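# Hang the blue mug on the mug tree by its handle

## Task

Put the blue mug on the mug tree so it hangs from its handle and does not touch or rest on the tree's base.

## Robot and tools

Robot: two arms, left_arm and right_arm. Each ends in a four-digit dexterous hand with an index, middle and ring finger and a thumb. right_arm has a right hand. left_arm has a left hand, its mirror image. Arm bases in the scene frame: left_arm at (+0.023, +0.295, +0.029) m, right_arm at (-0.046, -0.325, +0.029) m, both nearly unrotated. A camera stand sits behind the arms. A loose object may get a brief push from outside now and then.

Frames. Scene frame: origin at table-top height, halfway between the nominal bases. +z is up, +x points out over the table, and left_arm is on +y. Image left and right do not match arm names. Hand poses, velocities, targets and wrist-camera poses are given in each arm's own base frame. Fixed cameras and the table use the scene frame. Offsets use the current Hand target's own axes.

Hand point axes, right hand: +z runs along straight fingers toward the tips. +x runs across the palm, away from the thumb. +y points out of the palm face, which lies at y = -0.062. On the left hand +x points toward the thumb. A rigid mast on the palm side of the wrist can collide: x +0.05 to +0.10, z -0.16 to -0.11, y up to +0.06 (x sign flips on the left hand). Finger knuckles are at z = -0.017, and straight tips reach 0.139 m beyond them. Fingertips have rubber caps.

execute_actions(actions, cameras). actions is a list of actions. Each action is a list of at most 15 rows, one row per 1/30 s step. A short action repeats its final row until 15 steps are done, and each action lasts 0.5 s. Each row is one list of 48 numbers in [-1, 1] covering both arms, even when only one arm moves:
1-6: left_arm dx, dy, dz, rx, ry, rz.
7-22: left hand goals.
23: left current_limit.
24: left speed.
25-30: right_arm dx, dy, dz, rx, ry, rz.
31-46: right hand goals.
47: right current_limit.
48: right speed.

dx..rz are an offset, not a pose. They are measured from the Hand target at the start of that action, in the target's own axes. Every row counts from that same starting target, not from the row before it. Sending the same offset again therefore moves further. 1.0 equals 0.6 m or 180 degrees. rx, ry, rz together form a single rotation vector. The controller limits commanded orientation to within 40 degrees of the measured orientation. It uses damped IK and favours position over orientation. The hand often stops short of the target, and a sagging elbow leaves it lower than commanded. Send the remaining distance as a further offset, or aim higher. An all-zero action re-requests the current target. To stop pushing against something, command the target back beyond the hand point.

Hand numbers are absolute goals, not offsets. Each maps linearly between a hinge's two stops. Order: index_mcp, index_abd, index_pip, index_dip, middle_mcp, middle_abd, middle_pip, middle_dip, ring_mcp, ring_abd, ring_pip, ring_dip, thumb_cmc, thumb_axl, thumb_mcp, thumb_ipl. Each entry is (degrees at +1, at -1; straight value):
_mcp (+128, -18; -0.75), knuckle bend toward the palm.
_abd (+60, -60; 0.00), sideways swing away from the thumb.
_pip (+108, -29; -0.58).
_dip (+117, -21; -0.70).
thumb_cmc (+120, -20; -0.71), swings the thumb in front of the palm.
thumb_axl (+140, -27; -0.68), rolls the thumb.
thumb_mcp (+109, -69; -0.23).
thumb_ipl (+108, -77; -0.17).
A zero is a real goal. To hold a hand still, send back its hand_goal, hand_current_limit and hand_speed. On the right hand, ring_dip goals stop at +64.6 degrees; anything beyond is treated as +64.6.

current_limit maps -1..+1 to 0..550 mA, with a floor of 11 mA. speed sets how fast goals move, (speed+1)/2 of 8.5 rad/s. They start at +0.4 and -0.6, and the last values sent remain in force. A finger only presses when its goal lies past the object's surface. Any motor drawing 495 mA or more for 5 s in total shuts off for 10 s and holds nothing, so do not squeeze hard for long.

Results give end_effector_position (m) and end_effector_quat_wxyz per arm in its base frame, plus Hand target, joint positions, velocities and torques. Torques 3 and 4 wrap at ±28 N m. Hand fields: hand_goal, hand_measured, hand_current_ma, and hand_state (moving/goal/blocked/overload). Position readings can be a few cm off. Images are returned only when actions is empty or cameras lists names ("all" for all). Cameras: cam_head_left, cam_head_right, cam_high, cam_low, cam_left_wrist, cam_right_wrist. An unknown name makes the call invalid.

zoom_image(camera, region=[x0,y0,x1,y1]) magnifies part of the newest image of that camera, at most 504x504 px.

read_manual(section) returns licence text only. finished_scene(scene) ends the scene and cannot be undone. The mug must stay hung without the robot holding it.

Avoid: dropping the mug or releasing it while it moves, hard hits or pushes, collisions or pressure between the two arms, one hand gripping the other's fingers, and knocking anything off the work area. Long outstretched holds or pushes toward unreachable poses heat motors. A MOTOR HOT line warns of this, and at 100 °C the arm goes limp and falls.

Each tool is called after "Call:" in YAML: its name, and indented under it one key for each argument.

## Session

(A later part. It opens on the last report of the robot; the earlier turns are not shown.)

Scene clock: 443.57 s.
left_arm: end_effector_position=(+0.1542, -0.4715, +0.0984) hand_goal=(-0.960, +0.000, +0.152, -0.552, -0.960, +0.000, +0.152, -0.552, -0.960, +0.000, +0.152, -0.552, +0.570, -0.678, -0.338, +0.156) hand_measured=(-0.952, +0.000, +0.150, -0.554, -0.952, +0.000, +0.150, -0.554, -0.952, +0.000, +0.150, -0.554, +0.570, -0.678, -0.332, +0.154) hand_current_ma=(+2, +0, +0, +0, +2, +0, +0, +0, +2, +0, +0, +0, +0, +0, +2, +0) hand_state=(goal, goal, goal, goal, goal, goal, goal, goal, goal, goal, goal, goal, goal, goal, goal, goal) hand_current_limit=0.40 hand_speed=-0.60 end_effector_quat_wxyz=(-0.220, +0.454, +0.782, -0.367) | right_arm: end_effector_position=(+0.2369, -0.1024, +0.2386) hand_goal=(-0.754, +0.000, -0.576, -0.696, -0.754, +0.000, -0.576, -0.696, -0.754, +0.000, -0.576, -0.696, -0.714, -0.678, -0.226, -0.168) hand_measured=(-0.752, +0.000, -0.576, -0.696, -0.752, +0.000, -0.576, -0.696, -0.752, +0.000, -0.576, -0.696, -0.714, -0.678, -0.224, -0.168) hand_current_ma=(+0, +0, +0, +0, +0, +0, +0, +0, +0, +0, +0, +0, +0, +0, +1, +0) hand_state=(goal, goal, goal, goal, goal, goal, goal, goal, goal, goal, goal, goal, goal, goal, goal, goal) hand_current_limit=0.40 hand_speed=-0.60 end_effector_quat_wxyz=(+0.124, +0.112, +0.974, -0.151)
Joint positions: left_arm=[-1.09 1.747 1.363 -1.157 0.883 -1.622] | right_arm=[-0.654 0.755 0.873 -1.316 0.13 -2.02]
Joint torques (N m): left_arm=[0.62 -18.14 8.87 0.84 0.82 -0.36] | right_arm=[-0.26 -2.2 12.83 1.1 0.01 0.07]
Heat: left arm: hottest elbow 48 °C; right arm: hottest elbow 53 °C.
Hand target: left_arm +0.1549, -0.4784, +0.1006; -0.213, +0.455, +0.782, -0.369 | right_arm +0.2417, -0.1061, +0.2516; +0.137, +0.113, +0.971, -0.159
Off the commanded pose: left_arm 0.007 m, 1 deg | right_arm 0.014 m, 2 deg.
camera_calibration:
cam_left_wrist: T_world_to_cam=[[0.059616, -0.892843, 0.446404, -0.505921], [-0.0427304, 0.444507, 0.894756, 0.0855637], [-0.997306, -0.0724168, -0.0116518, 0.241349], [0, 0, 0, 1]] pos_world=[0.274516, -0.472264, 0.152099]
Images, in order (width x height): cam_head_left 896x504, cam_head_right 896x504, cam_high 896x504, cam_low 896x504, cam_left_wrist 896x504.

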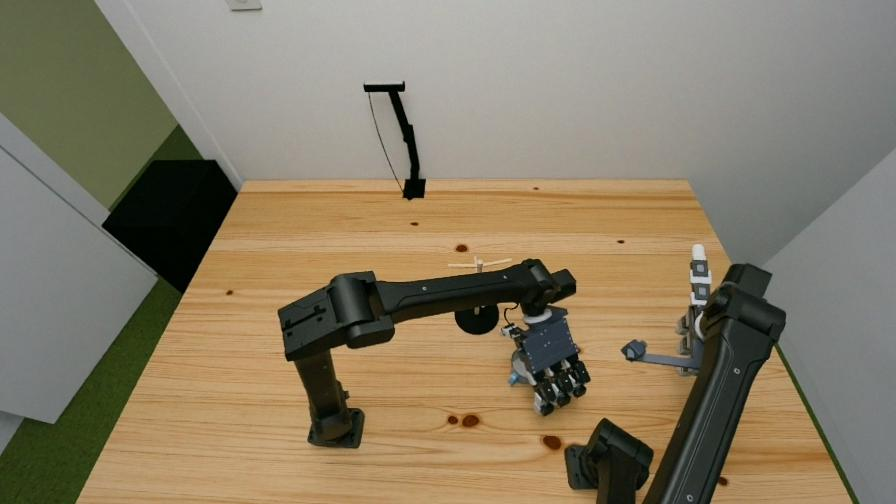

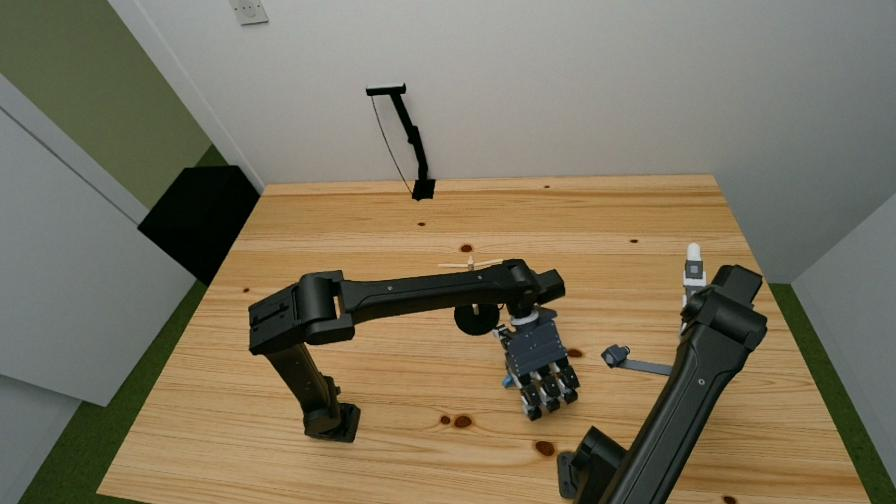

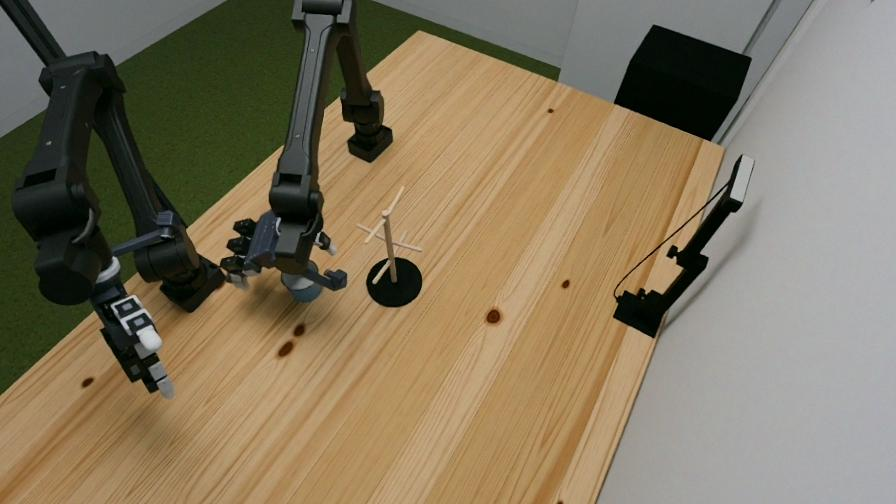

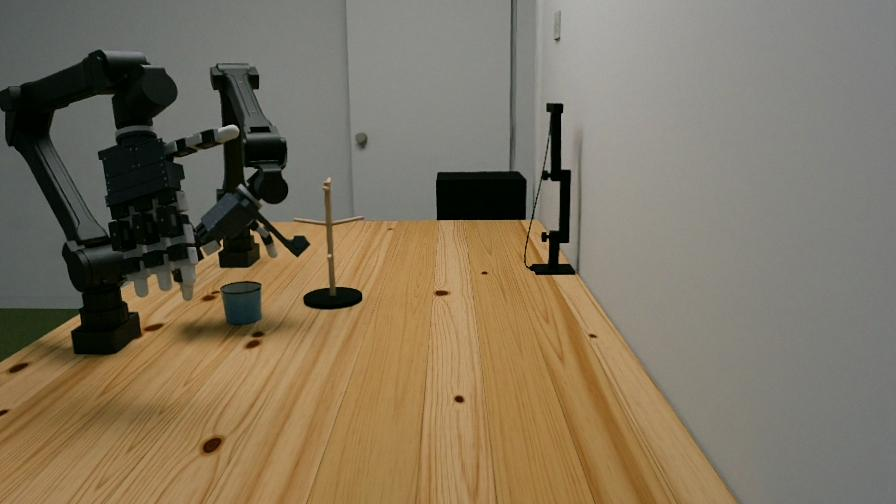

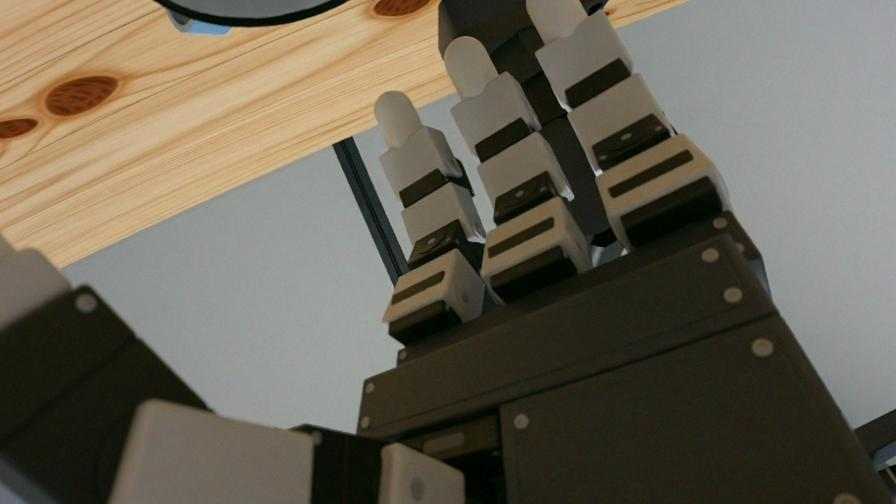

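Call:
execute_actions:
  actions:
    - [[0,0.0646,0.0542,0,0,0,-0.959,0,0.153,-0.551,-0.959,0,0.153,-0.551,-0.959,0,0.153,-0.551,0.571,-0.678,-0.337,0.157,0.4,-0.6,0,0,0,0,0,0,-0.754,0,-0.576,-0.696,-0.754,0,-0.576,-0.696,-0.754,0,-0.576,-0.696,-0.714,-0.678,-0.226,-0.168,0.4,-0.6]]
  cameras: ["cam_head_left", "cam_low", "cam_left_wrist"]

Call:
zoom_image:
  camera: "cam_head_left"
  region: [480, 300, 620, 420]

Call:
zoom_image:
  camera: "cam_low"
  region: [150, 130, 380, 350]

Scene clock: 464.70 s.
left_arm: end_effector_position=(+0.1560, -0.4750, +0.0564) hand_goal=(-0.960, +0.000, +0.152, -0.552, -0.960, +0.000, +0.152, -0.552, -0.960, +0.000, +0.152, -0.552, +0.570, -0.678, -0.338, +0.156) hand_measured=(-0.952, +0.000, +0.150, -0.554, -0.952, +0.000, +0.150, -0.554, -0.952, +0.000, +0.150, -0.554, +0.570, -0.678, -0.332, +0.154) hand_current_ma=(+2, +0, +0, +0, +2, +0, +0, +0, +2, +0, +0, +0, +0, +0, +2, +0) hand_state=(goal, goal, goal, goal, goal, goal, goal, goal, goal, goal, goal, goal, goal, goal, goal, goal) hand_current_limit=0.40 hand_speed=-0.60 end_effector_quat_wxyz=(-0.212, +0.457, +0.780, -0.372) | right_arm: end_effector_position=(+0.2369, -0.1024, +0.2386) hand_goal=(-0.754, +0.000, -0.576, -0.696, -0.754, +0.000, -0.576, -0.696, -0.754, +0.000, -0.576, -0.696, -0.714, -0.678, -0.226, -0.168) hand_measured=(-0.752, +0.000, -0.576, -0.696, -0.752, +0.000, -0.576, -0.696, -0.752, +0.000, -0.576, -0.696, -0.714, -0.678, -0.224, -0.168) hand_current_ma=(+0, +0, +0, +0, +0, +0, +0, +0, +0, +0, +0, +0, +0, +0, +1, +0) hand_state=(goal, goal, goal, goal, goal, goal, goal, goal, goal, goal, goal, goal, goal, goal, goal, goal) hand_current_limit=0.40 hand_speed=-0.60 end_effector_quat_wxyz=(+0.124, +0.112, +0.974, -0.151)
Joint positions: left_arm=[-1.09 1.79 1.302 -1.033 0.883 -1.623] | right_arm=[-0.654 0.755 0.873 -1.316 0.13 -2.02]
Joint torques (N m): left_arm=[0.44 -17.26 8.02 0.9 0.8 -0.34] | right_arm=[-0.09 -2.37 12.79 1.05 0.05 0.08]
Heat: left arm: hottest elbow 47 °C; right arm: hottest elbow 53 °C.
Hand target: left_arm +0.1547, -0.4787, +0.0498; -0.213, +0.455, +0.782, -0.369 | right_arm +0.2417, -0.1061, +0.2516; +0.137, +0.113, +0.971, -0.159
Off the commanded pose: left_arm 0.007 m, 0 deg | right_arm 0.014 m, 2 deg.
camera_calibration:
cam_left_wrist: T_world_to_cam=[[0.0561872, -0.884657, 0.462844, -0.486902], [-0.051488, 0.460392, 0.886221, 0.134154], [-0.997092, -0.0736252, -0.0196811, 0.242255], [0, 0, 0, 1]] pos_world=[0.275815, -0.474669, 0.111237]
Images, in order (width x height): cam_head_left 896x504, cam_low 896x504, cam_left_wrist 896x504.

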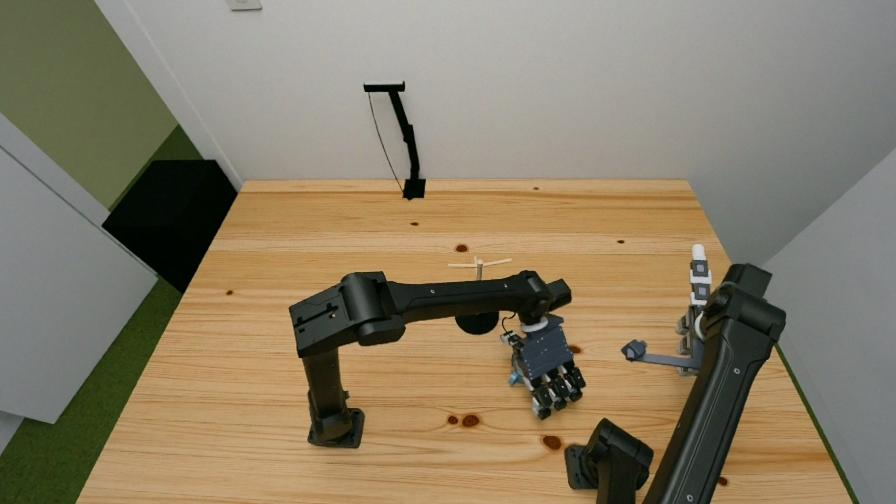

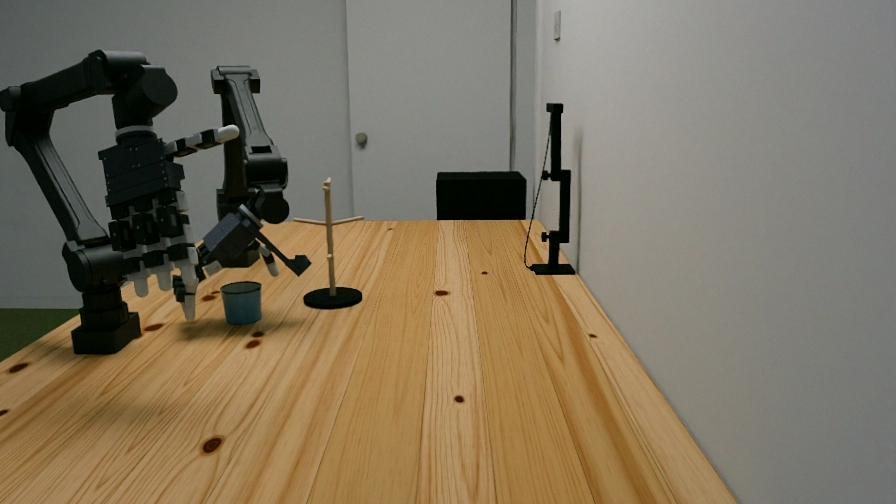

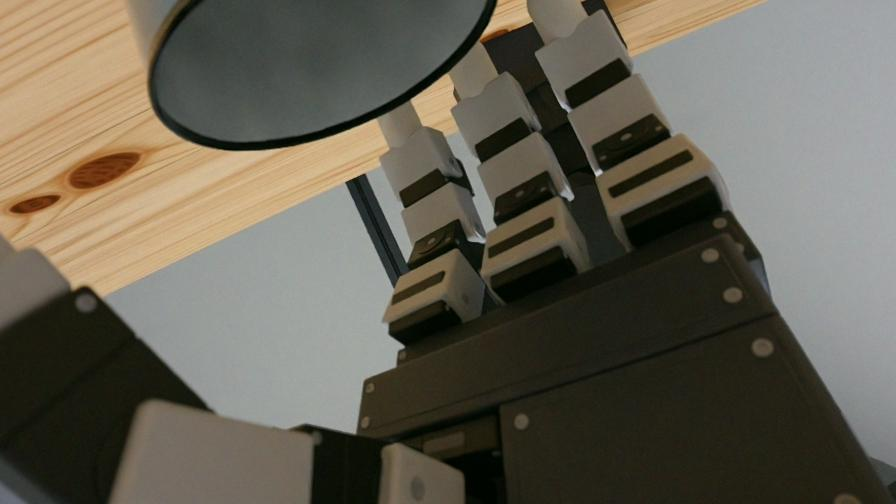

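Scaled by 3.600 from the camera's 896x504 image, which has a finer 1280x720 frame.

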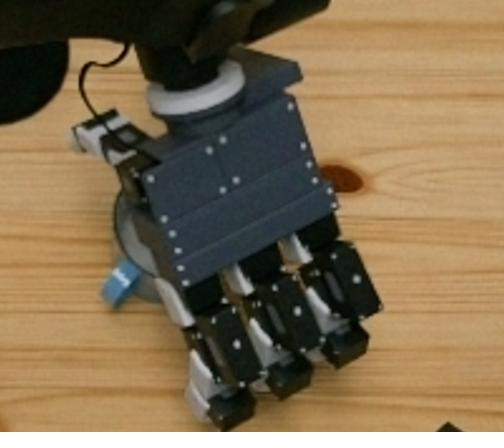

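Scaled by 2.191 from the camera's 896x504 image, which has a finer 1280x720 frame.

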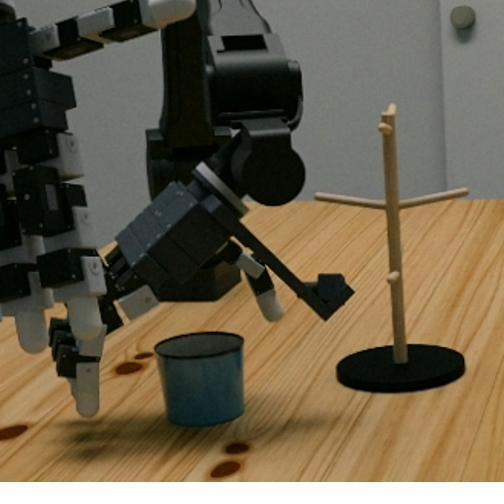

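Call:
zoom_image:
  camera: "cam_low"
  region: [160, 220, 300, 340]

Call:
zoom_image:
  camera: "cam_left_wrist"
  region: [0, 0, 504, 300]

Scaled by 3.600 from the camera's 896x504 image, which has a finer 1280x720 frame.

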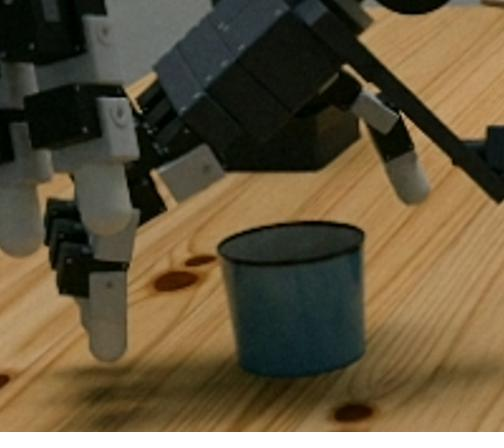

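Scaled by 1.000.

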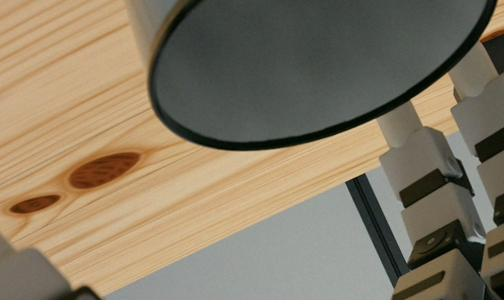

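Call:
execute_actions:
  actions:
    - [[-0.0235,0.0602,0.0278,0,0,0,-0.959,0,0.153,-0.551,-0.959,0,0.153,-0.551,-0.959,0,0.153,-0.551,0.571,-0.678,-0.337,0.157,0.4,-0.6,0,0,0,0,0,0,-0.754,0,-0.576,-0.696,-0.754,0,-0.576,-0.696,-0.754,0,-0.576,-0.696,-0.714,-0.678,-0.226,-0.168,0.4,-0.6]]
  cameras: ["cam_head_left", "cam_low", "cam_left_wrist"]

Call:
zoom_image:
  camera: "cam_head_left"
  region: [480, 300, 620, 420]

Call:
zoom_image:
  camera: "cam_low"
  region: [160, 220, 300, 340]

Scene clock: 506.70 s.
left_arm: end_effector_position=(+0.1585, -0.4803, +0.0233) hand_goal=(-0.960, +0.000, +0.152, -0.552, -0.960, +0.000, +0.152, -0.552, -0.960, +0.000, +0.152, -0.552, +0.570, -0.678, -0.338, +0.156) hand_measured=(-0.950, +0.000, +0.152, -0.554, -0.952, +0.000, +0.152, -0.554, -0.974, -0.012, +0.150, -0.552, +0.570, -0.678, -0.332, +0.154) hand_current_ma=(+3, +0, +0, +0, +3, +0, +0, +0, -6, -3, +0, +0, +0, +0, +2, +0) hand_state=(goal, goal, goal, goal, goal, goal, goal, goal, goal, goal, goal, goal, goal, goal, goal, goal) hand_current_limit=0.40 hand_speed=-0.60 end_effector_quat_wxyz=(-0.222, +0.453, +0.780, -0.370) | right_arm: end_effector_position=(+0.2369, -0.1024, +0.2386) hand_goal=(-0.754, +0.000, -0.576, -0.696, -0.754, +0.000, -0.576, -0.696, -0.754, +0.000, -0.576, -0.696, -0.714, -0.678, -0.226, -0.168) hand_measured=(-0.752, +0.000, -0.576, -0.696, -0.752, +0.000, -0.576, -0.696, -0.752, +0.000, -0.576, -0.696, -0.714, -0.678, -0.224, -0.168) hand_current_ma=(+0, +0, +0, +0, +0, +0, +0, +0, +0, +0, +0, +0, +0, +0, +1, +0) hand_state=(goal, goal, goal, goal, goal, goal, goal, goal, goal, goal, goal, goal, goal, goal, goal, goal) hand_current_limit=0.40 hand_speed=-0.60 end_effector_quat_wxyz=(+0.124, +0.112, +0.974, -0.151)
Joint positions: left_arm=[-1.087 1.86 1.302 -0.987 0.893 -1.618] | right_arm=[-0.654 0.755 0.873 -1.316 0.13 -2.02]
Joint torques (N m): left_arm=[2.08 -16.09 8.55 0.92 0.48 -0.06] | right_arm=[0.26 -2.73 12.68 0.99 0.03 0.07]
Heat: left arm: hottest elbow 44 °C; right arm: hottest elbow 54 °C.
Hand target: left_arm +0.1706, -0.4860, +0.0114; -0.213, +0.455, +0.782, -0.369 | right_arm +0.2417, -0.1061, +0.2516; +0.137, +0.113, +0.971, -0.159
Off the commanded pose: left_arm 0.018 m, 1 deg | right_arm 0.014 m, 2 deg.
camera_calibration:
cam_left_wrist: T_world_to_cam=[[0.0631568, -0.890478, 0.450622, -0.480002], [-0.035662, 0.449221, 0.892709, 0.158061], [-0.997366, -0.0724506, -0.00338483, 0.243906], [0, 0, 0, 1]] pos_world=[0.279216, -0.480764, 0.0760221]
Images, in order (width x height): cam_head_left 896x504, cam_low 896x504, cam_left_wrist 896x504.

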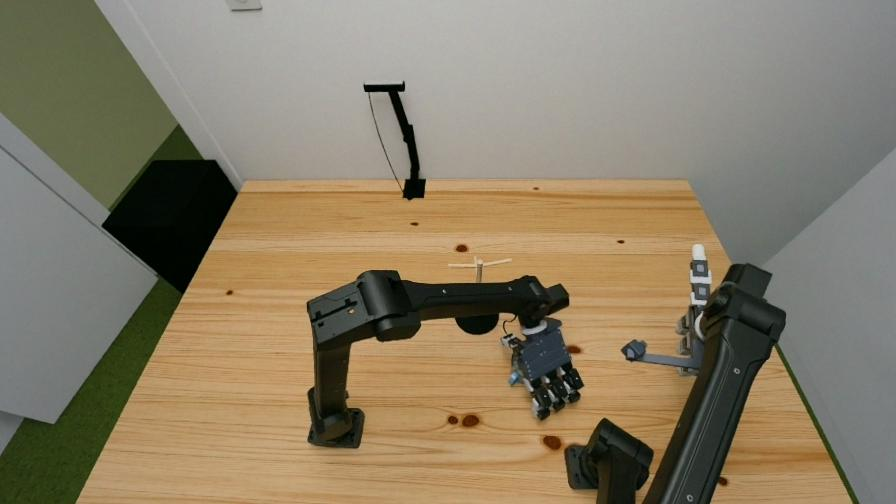

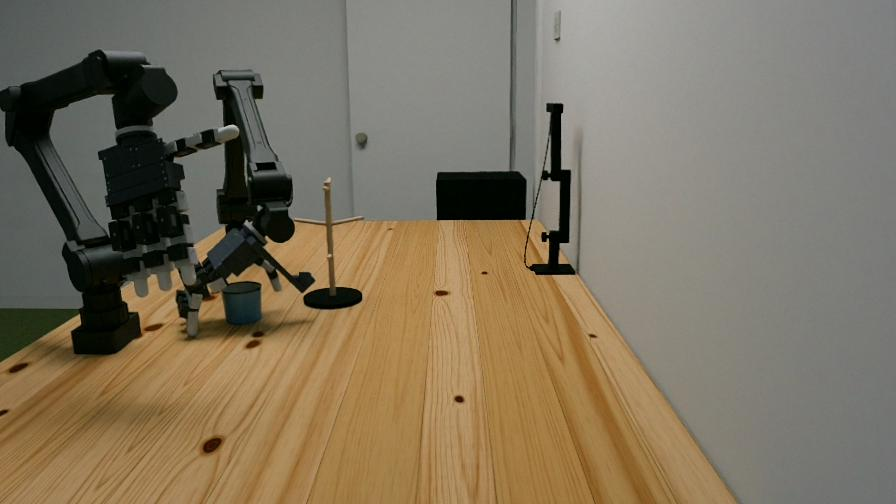

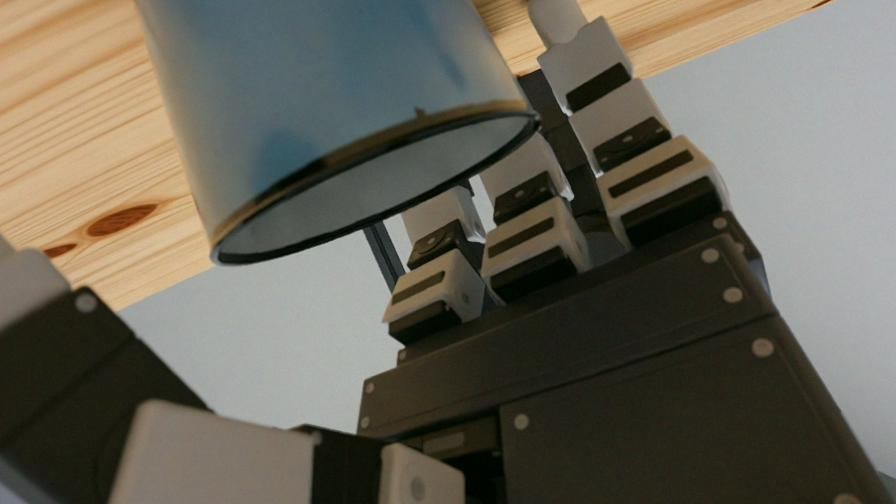

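Scaled by 3.600 from the camera's 896x504 image, which has a finer 1280x720 frame.

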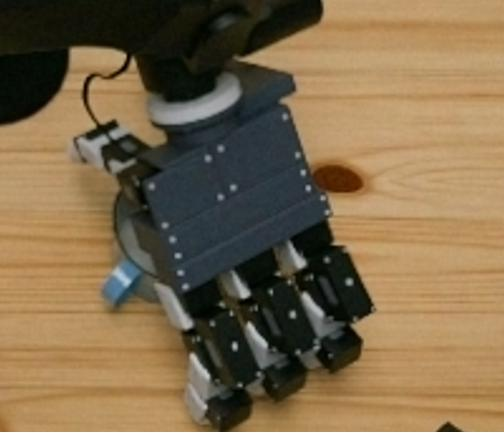

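Scaled by 3.600 from the camera's 896x504 image, which has a finer 1280x720 frame.

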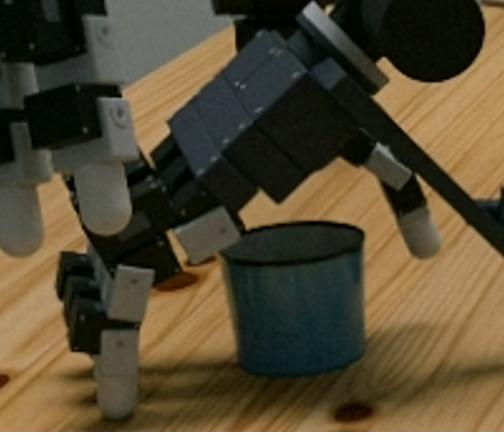

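Call:
execute_actions:
  actions:
    - [[0,-0.0188,-0.0206,0,0,0,-0.959,0,0.153,-0.551,-0.959,0,0.153,-0.551,-0.959,0,-0.577,-0.551,0.571,-0.678,-0.337,0.157,0.4,-0.6,0,0,0,0,0,0,-0.754,0,-0.576,-0.696,-0.754,0,-0.576,-0.696,-0.754,0,-0.576,-0.696,-0.714,-0.678,-0.226,-0.168,0.4,-0.6]]
  cameras: ["cam_head_left", "cam_low", "cam_left_wrist"]

Call:
zoom_image:
  camera: "cam_low"
  region: [160, 220, 300, 340]

Scene clock: 518.70 s.
left_arm: end_effector_position=(+0.1624, -0.4774, +0.0233) hand_goal=(-0.960, +0.000, +0.152, -0.552, -0.960, +0.000, +0.152, -0.552, -0.960, +0.000, -0.578, -0.552, +0.570, -0.678, -0.338, +0.156) hand_measured=(-0.950, +0.000, +0.152, -0.554, -0.958, +0.002, +0.152, -0.554, -0.954, -0.004, -0.570, -0.548, +0.570, -0.678, -0.332, +0.154) hand_current_ma=(+3, +0, +0, +0, +0, +0, +0, +0, +1, +0, +2, +0, +0, +0, +2, +0) hand_state=(goal, goal, goal, goal, goal, goal, goal, goal, goal, goal, goal, goal, goal, goal, goal, goal) hand_current_limit=0.40 hand_speed=-0.60 end_effector_quat_wxyz=(-0.221, +0.451, +0.782, -0.368) | right_arm: end_effector_position=(+0.2369, -0.1024, +0.2386) hand_goal=(-0.754, +0.000, -0.576, -0.696, -0.754, +0.000, -0.576, -0.696, -0.754, +0.000, -0.576, -0.696, -0.714, -0.678, -0.226, -0.168) hand_measured=(-0.752, +0.000, -0.576, -0.696, -0.752, +0.000, -0.576, -0.696, -0.752, +0.000, -0.576, -0.696, -0.714, -0.678, -0.224, -0.168) hand_current_ma=(+0, +0, +0, +0, +0, +0, +0, +0, +0, +0, +0, +0, +0, +0, +1, +0) hand_state=(goal, goal, goal, goal, goal, goal, goal, goal, goal, goal, goal, goal, goal, goal, goal, goal) hand_current_limit=0.40 hand_speed=-0.60 end_effector_quat_wxyz=(+0.124, +0.112, +0.974, -0.151)
Joint positions: left_arm=[-1.08 1.859 1.302 -0.994 0.887 -1.614] | right_arm=[-0.654 0.755 0.873 -1.316 0.13 -2.02]
Joint torques (N m): left_arm=[1.73 -17.96 9.83 -0.5 0.7 -0.04] | right_arm=[0.32 -2.61 12.66 1.14 0.02 0.06]
Heat: left arm: hottest elbow 44 °C; right arm: hottest elbow 54 °C.
Hand target: left_arm +0.1725, -0.4848, +0.0281; -0.213, +0.455, +0.782, -0.369 | right_arm +0.2417, -0.1061, +0.2516; +0.137, +0.113, +0.971, -0.159
Off the commanded pose: left_arm 0.013 m, 1 deg | right_arm 0.014 m, 2 deg.
camera_calibration:
cam_left_wrist: T_world_to_cam=[[0.0662474, -0.892565, 0.446025, -0.479012], [-0.0408665, 0.444205, 0.894993, 0.15527], [-0.996966, -0.0775184, -0.00704859, 0.245575], [0, 0, 0, 1]] pos_world=[0.282909, -0.477484, 0.0764171]
Images, in order (width x height): cam_head_left 896x504, cam_low 896x504, cam_left_wrist 896x504.

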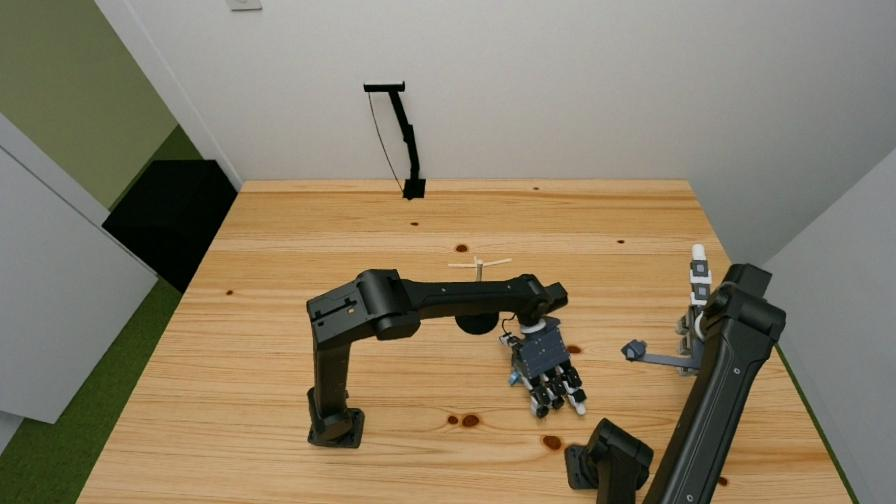

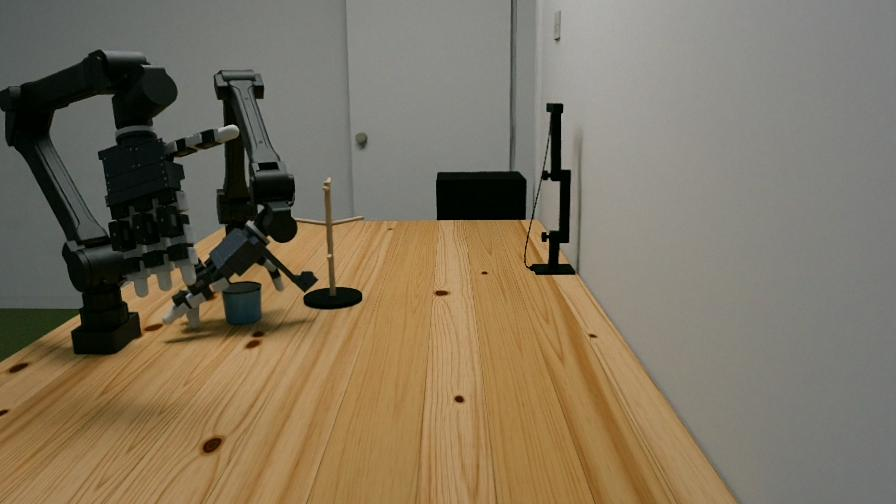

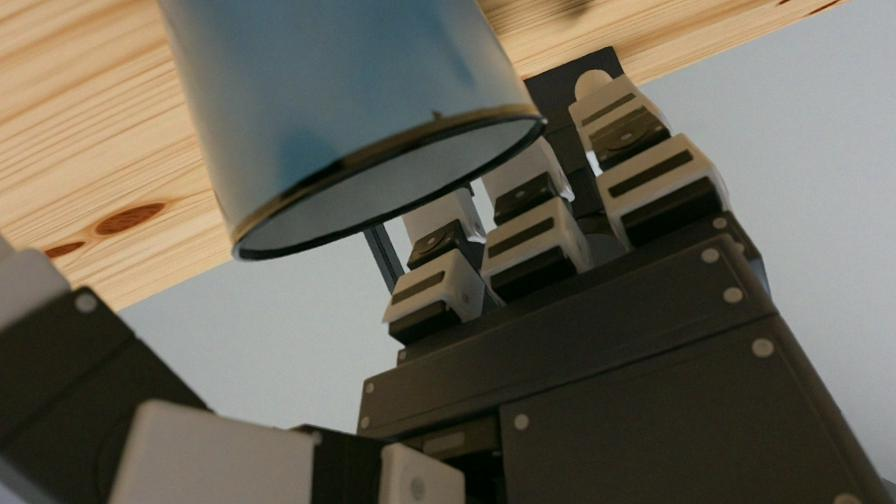

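Scaled by 3.600 from the camera's 896x504 image, which has a finer 1280x720 frame.

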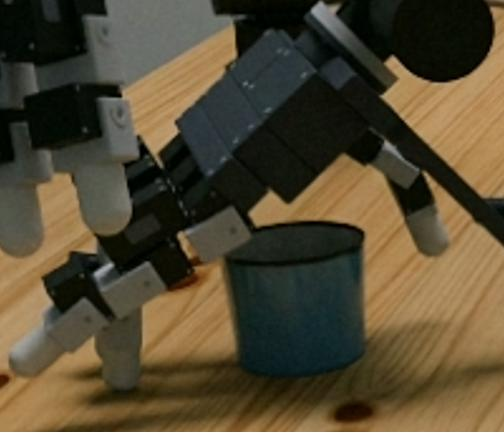

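Call:
execute_actions:
  actions:
    - [[-0.0164,-0.0027,-0.0175,0,0,0,-0.959,0,0.153,-0.551,-0.959,0,0.153,-0.551,-0.959,0,-0.577,-0.551,0.571,-0.678,-0.337,0.157,0.4,-0.6,0,0,0,0,0,0,-0.754,0,-0.576,-0.696,-0.754,0,-0.576,-0.696,-0.754,0,-0.576,-0.696,-0.714,-0.678,-0.226,-0.168,0.4,-0.6]]
  cameras: ["cam_head_left", "cam_low", "cam_left_wrist"]

Call:
zoom_image:
  camera: "cam_low"
  region: [160, 220, 300, 340]

Call:
zoom_image:
  camera: "cam_head_left"
  region: [480, 300, 620, 420]

Scene clock: 525.63 s.
left_arm: end_effector_position=(+0.1695, -0.4828, +0.0365) hand_goal=(-0.960, +0.000, +0.152, -0.552, -0.960, +0.000, +0.152, -0.552, -0.960, +0.000, -0.578, -0.552, +0.570, -0.678, -0.338, +0.156) hand_measured=(-0.950, +0.000, +0.152, -0.554, -0.954, +0.002, +0.152, -0.554, -0.954, -0.004, -0.570, -0.548, +0.570, -0.678, -0.332, +0.154) hand_current_ma=(+3, +0, +0, +0, +1, +0, +0, +0, +2, +0, +2, +0, +0, +0, +2, +0) hand_state=(goal, goal, goal, goal, goal, goal, goal, goal, goal, goal, goal, goal, goal, goal, goal, goal) hand_current_limit=0.40 hand_speed=-0.60 end_effector_quat_wxyz=(-0.219, +0.455, +0.781, -0.368) | right_arm: end_effector_position=(+0.2369, -0.1024, +0.2386) hand_goal=(-0.754, +0.000, -0.576, -0.696, -0.754, +0.000, -0.576, -0.696, -0.754, +0.000, -0.576, -0.696, -0.714, -0.678, -0.226, -0.168) hand_measured=(-0.752, +0.000, -0.576, -0.696, -0.752, +0.000, -0.576, -0.696, -0.752, +0.000, -0.576, -0.696, -0.714, -0.678, -0.224, -0.168) hand_current_ma=(+0, +0, +0, +0, +0, +0, +0, +0, +0, +0, +0, +0, +0, +0, +1, +0) hand_state=(goal, goal, goal, goal, goal, goal, goal, goal, goal, goal, goal, goal, goal, goal, goal, goal) hand_current_limit=0.40 hand_speed=-0.60 end_effector_quat_wxyz=(+0.124, +0.112, +0.974, -0.151)
Joint positions: left_arm=[-1.073 1.859 1.343 -1.043 0.885 -1.595] | right_arm=[-0.654 0.755 0.873 -1.316 0.13 -2.02]
Joint torques (N m): left_arm=[2.37 -16.97 10.3 -0.46 0.77 -0.02] | right_arm=[0.03 -2.32 12.74 0.95 -0.02 0.1]
Heat: left arm: hottest elbow 44 °C; right arm: hottest elbow 54 °C.
Hand target: left_arm +0.1835, -0.4898, +0.0360; -0.213, +0.455, +0.782, -0.369 | right_arm +0.2417, -0.1061, +0.2516; +0.137, +0.113, +0.971, -0.159
Off the commanded pose: left_arm 0.016 m, 1 deg | right_arm 0.014 m, 2 deg.
camera_calibration:
cam_left_wrist: T_world_to_cam=[[0.0588491, -0.890883, 0.450404, -0.488342], [-0.0430774, 0.448499, 0.892744, 0.148666], [-0.997337, -0.0719395, -0.0119832, 0.255354], [0, 0, 0, 1]] pos_world=[0.289817, -0.483362, 0.0902901]
Images, in order (width x height): cam_head_left 896x504, cam_low 896x504, cam_left_wrist 896x504.

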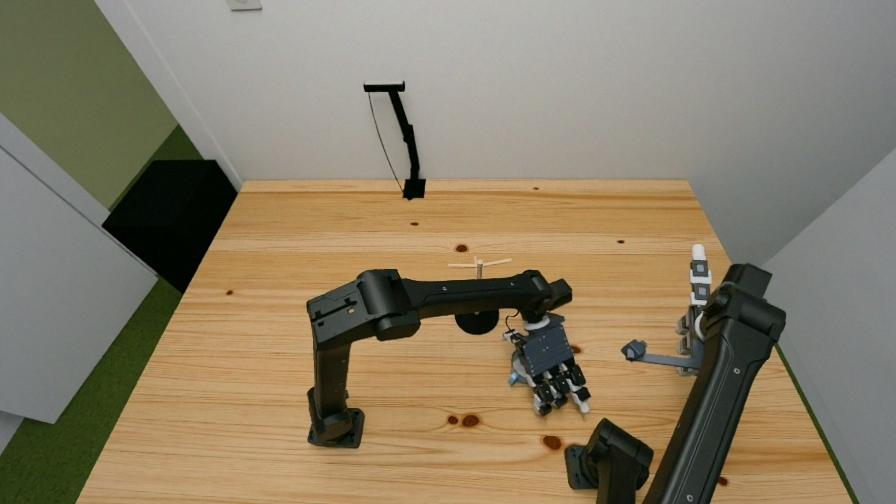

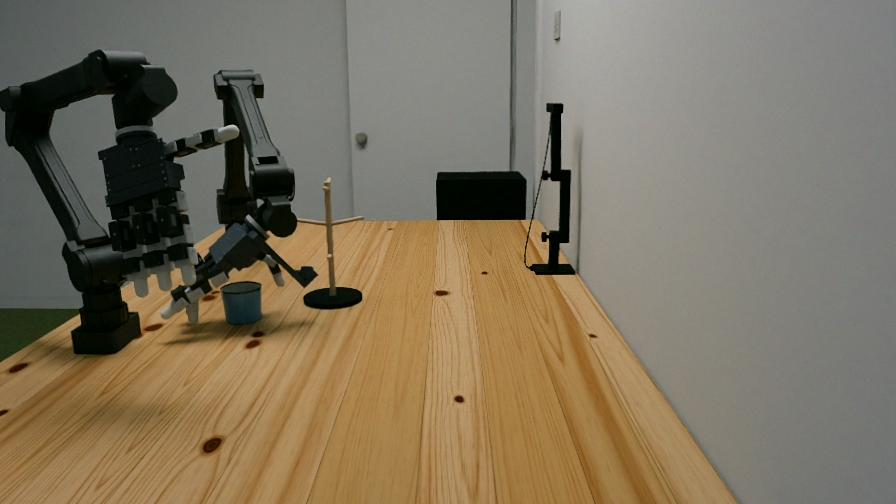

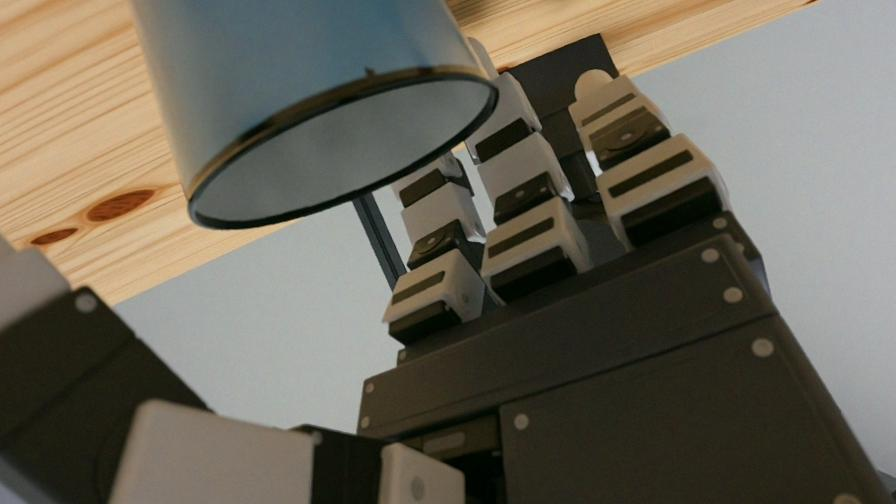

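Scaled by 3.600 from the camera's 896x504 image, which has a finer 1280x720 frame.

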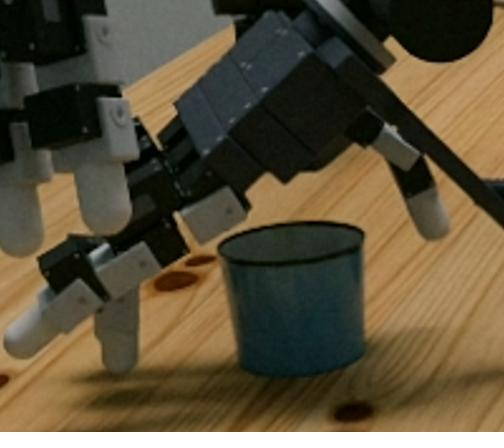

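Scaled by 3.600 from the camera's 896x504 image, which has a finer 1280x720 frame.

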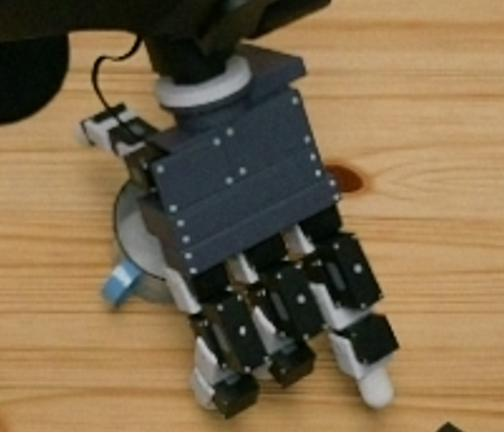

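Call:
execute_actions:
  actions:
    - [[-0.0025,0.0137,0.0058,0,0,0,-0.959,0,0.153,-0.551,-0.959,0,0.153,-0.551,-0.959,0,-0.577,-0.551,0.571,-0.678,-0.337,0.157,0.4,-0.6,0,0,0,0,0,0,-0.754,0,-0.576,-0.696,-0.754,0,-0.576,-0.696,-0.754,0,-0.576,-0.696,-0.714,-0.678,-0.226,-0.168,0.4,-0.6]]
    - [[0,0,0,0,0,0,-0.959,0,0.6,-0.3,-0.959,0,0.6,-0.3,-0.959,0,-0.577,-0.551,0.571,-0.678,0.05,0.2,0.2,-0.85,0,0,0,0,0,0,-0.754,0,-0.576,-0.696,-0.754,0,-0.576,-0.696,-0.754,0,-0.576,-0.696,-0.714,-0.678,-0.226,-0.168,0.4,-0.6]]
    - [[0,0,0,0,0,0,-0.959,0,0.6,-0.3,-0.959,0,0.6,-0.3,-0.959,0,-0.577,-0.551,0.571,-0.678,0.05,0.2,0.2,-0.85,0,0,0,0,0,0,-0.754,0,-0.576,-0.696,-0.754,0,-0.576,-0.696,-0.754,0,-0.576,-0.696,-0.714,-0.678,-0.226,-0.168,0.4,-0.6]]
  cameras: ["cam_head_left", "cam_low", "cam_left_wrist"]

Call:
zoom_image:
  camera: "cam_low"
  region: [160, 220, 300, 340]

Call:
zoom_image:
  camera: "cam_head_left"
  region: [480, 300, 620, 420]

Scene clock: 541.67 s.
left_arm: end_effector_position=(+0.1739, -0.4802, +0.0285) hand_goal=(-0.960, +0.000, +0.600, -0.300, -0.960, +0.000, +0.600, -0.300, -0.960, +0.000, -0.578, -0.552, +0.570, -0.678, +0.050, +0.200) hand_measured=(-0.950, +0.000, +0.596, -0.304, -0.968, +0.002, +0.594, -0.304, -0.954, -0.004, -0.570, -0.548, +0.566, -0.678, +0.022, +0.192) hand_current_ma=(+3, +0, +0, +0, -2, +0, -1, +0, +2, +0, +2, +0, +0, +0, -28, -3) hand_state=(goal, goal, goal, goal, goal, goal, goal, goal, goal, goal, goal, goal, goal, goal, blocked, goal) hand_current_limit=0.20 hand_speed=-0.85 end_effector_quat_wxyz=(-0.221, +0.452, +0.783, -0.366) | right_arm: end_effector_position=(+0.2369, -0.1024, +0.2386) hand_goal=(-0.754, +0.000, -0.576, -0.696, -0.754, +0.000, -0.576, -0.696, -0.754, +0.000, -0.576, -0.696, -0.714, -0.678, -0.226, -0.168) hand_measured=(-0.752, +0.000, -0.576, -0.696, -0.752, +0.000, -0.576, -0.696, -0.752, +0.000, -0.576, -0.696, -0.714, -0.678, -0.224, -0.168) hand_current_ma=(+0, +0, +0, +0, +0, +0, +0, +0, +0, +0, +0, +0, +0, +0, +1, +0) hand_state=(goal, goal, goal, goal, goal, goal, goal, goal, goal, goal, goal, goal, goal, goal, goal, goal) hand_current_limit=0.40 hand_speed=-0.60 end_effector_quat_wxyz=(+0.124, +0.112, +0.974, -0.151)
Joint positions: left_arm=[-1.064 1.875 1.343 -1.044 0.883 -1.586] | right_arm=[-0.654 0.755 0.873 -1.316 0.13 -2.02]
Joint torques (N m): left_arm=[1.96 -17.08 10.09 -0.05 0.87 -0.04] | right_arm=[0.15 -2.9 12.81 1.1 -0.01 0.08]
Heat: left arm: hottest elbow 44 °C; right arm: hottest elbow 54 °C.
Hand target: left_arm +0.1865, -0.4898, +0.0275; -0.213, +0.455, +0.782, -0.369 | right_arm +0.2417, -0.1061, +0.2516; +0.137, +0.113, +0.971, -0.159
Off the commanded pose: left_arm 0.016 m, 1 deg | right_arm 0.014 m, 2 deg.
camera_calibration:
cam_left_wrist: T_world_to_cam=[[0.0631142, -0.894735, 0.442115, -0.484964], [-0.0420258, 0.440223, 0.896904, 0.150552], [-0.997121, -0.0751877, -0.00981759, 0.25822], [0, 0, 0, 1]] pos_world=[0.294412, -0.480775, 0.0819141]
Images, in order (width x height): cam_head_left 896x504, cam_low 896x504, cam_left_wrist 896x504.

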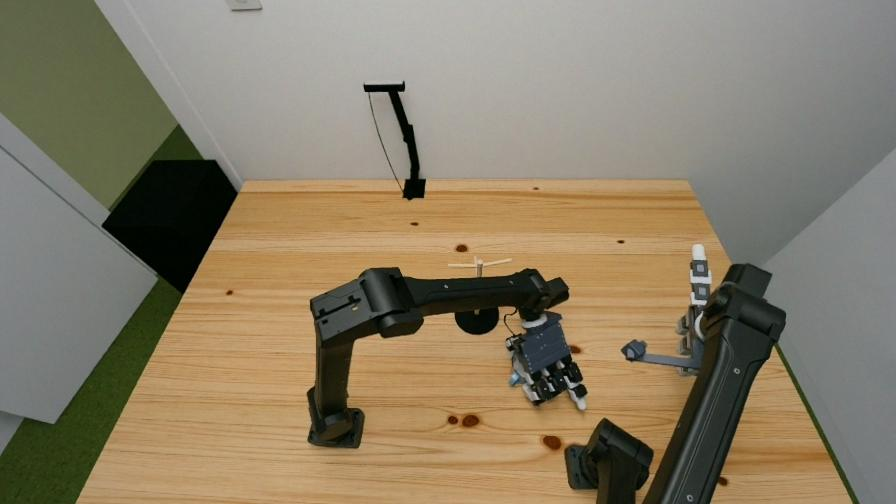

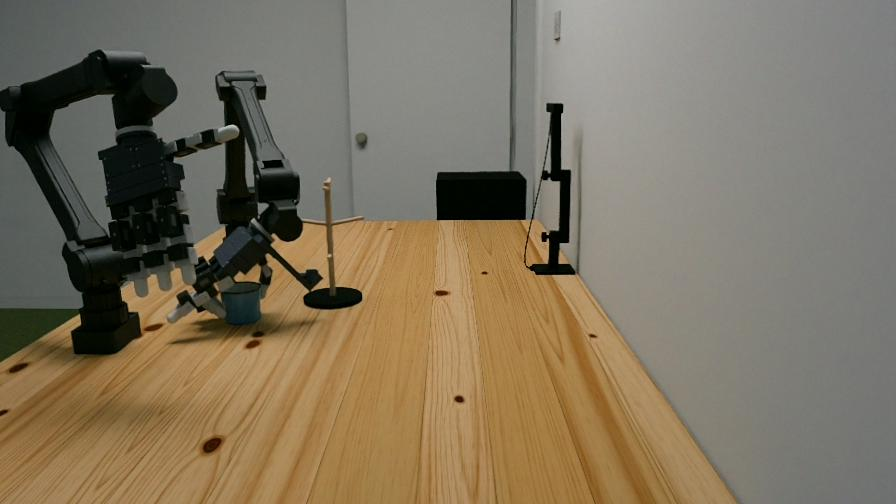

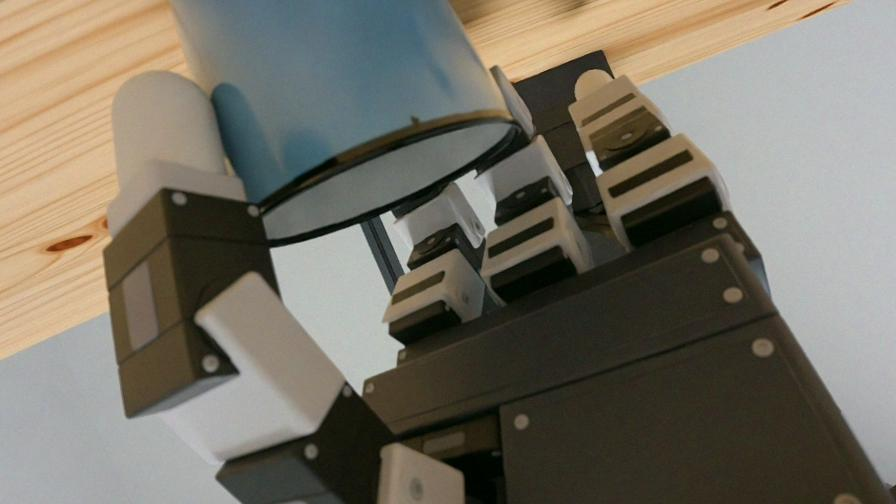

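Scaled by 3.600 from the camera's 896x504 image, which has a finer 1280x720 frame.

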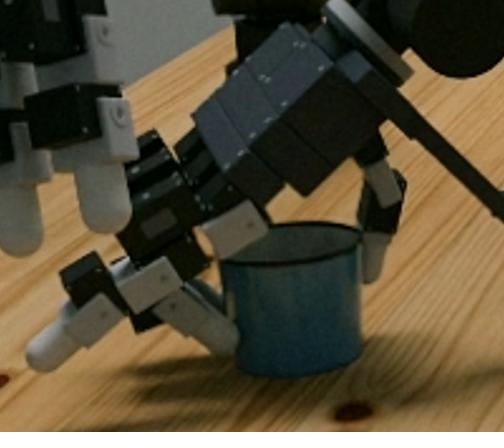

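Scaled by 3.600 from the camera's 896x504 image, which has a finer 1280x720 frame.

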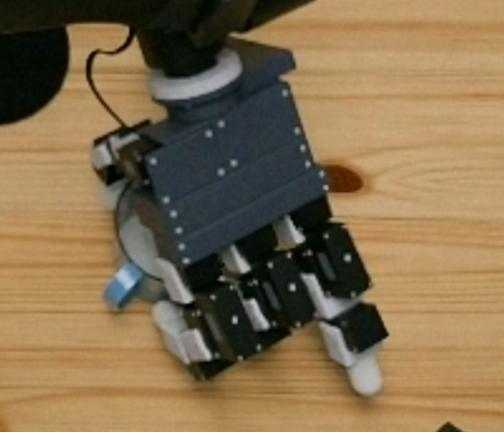

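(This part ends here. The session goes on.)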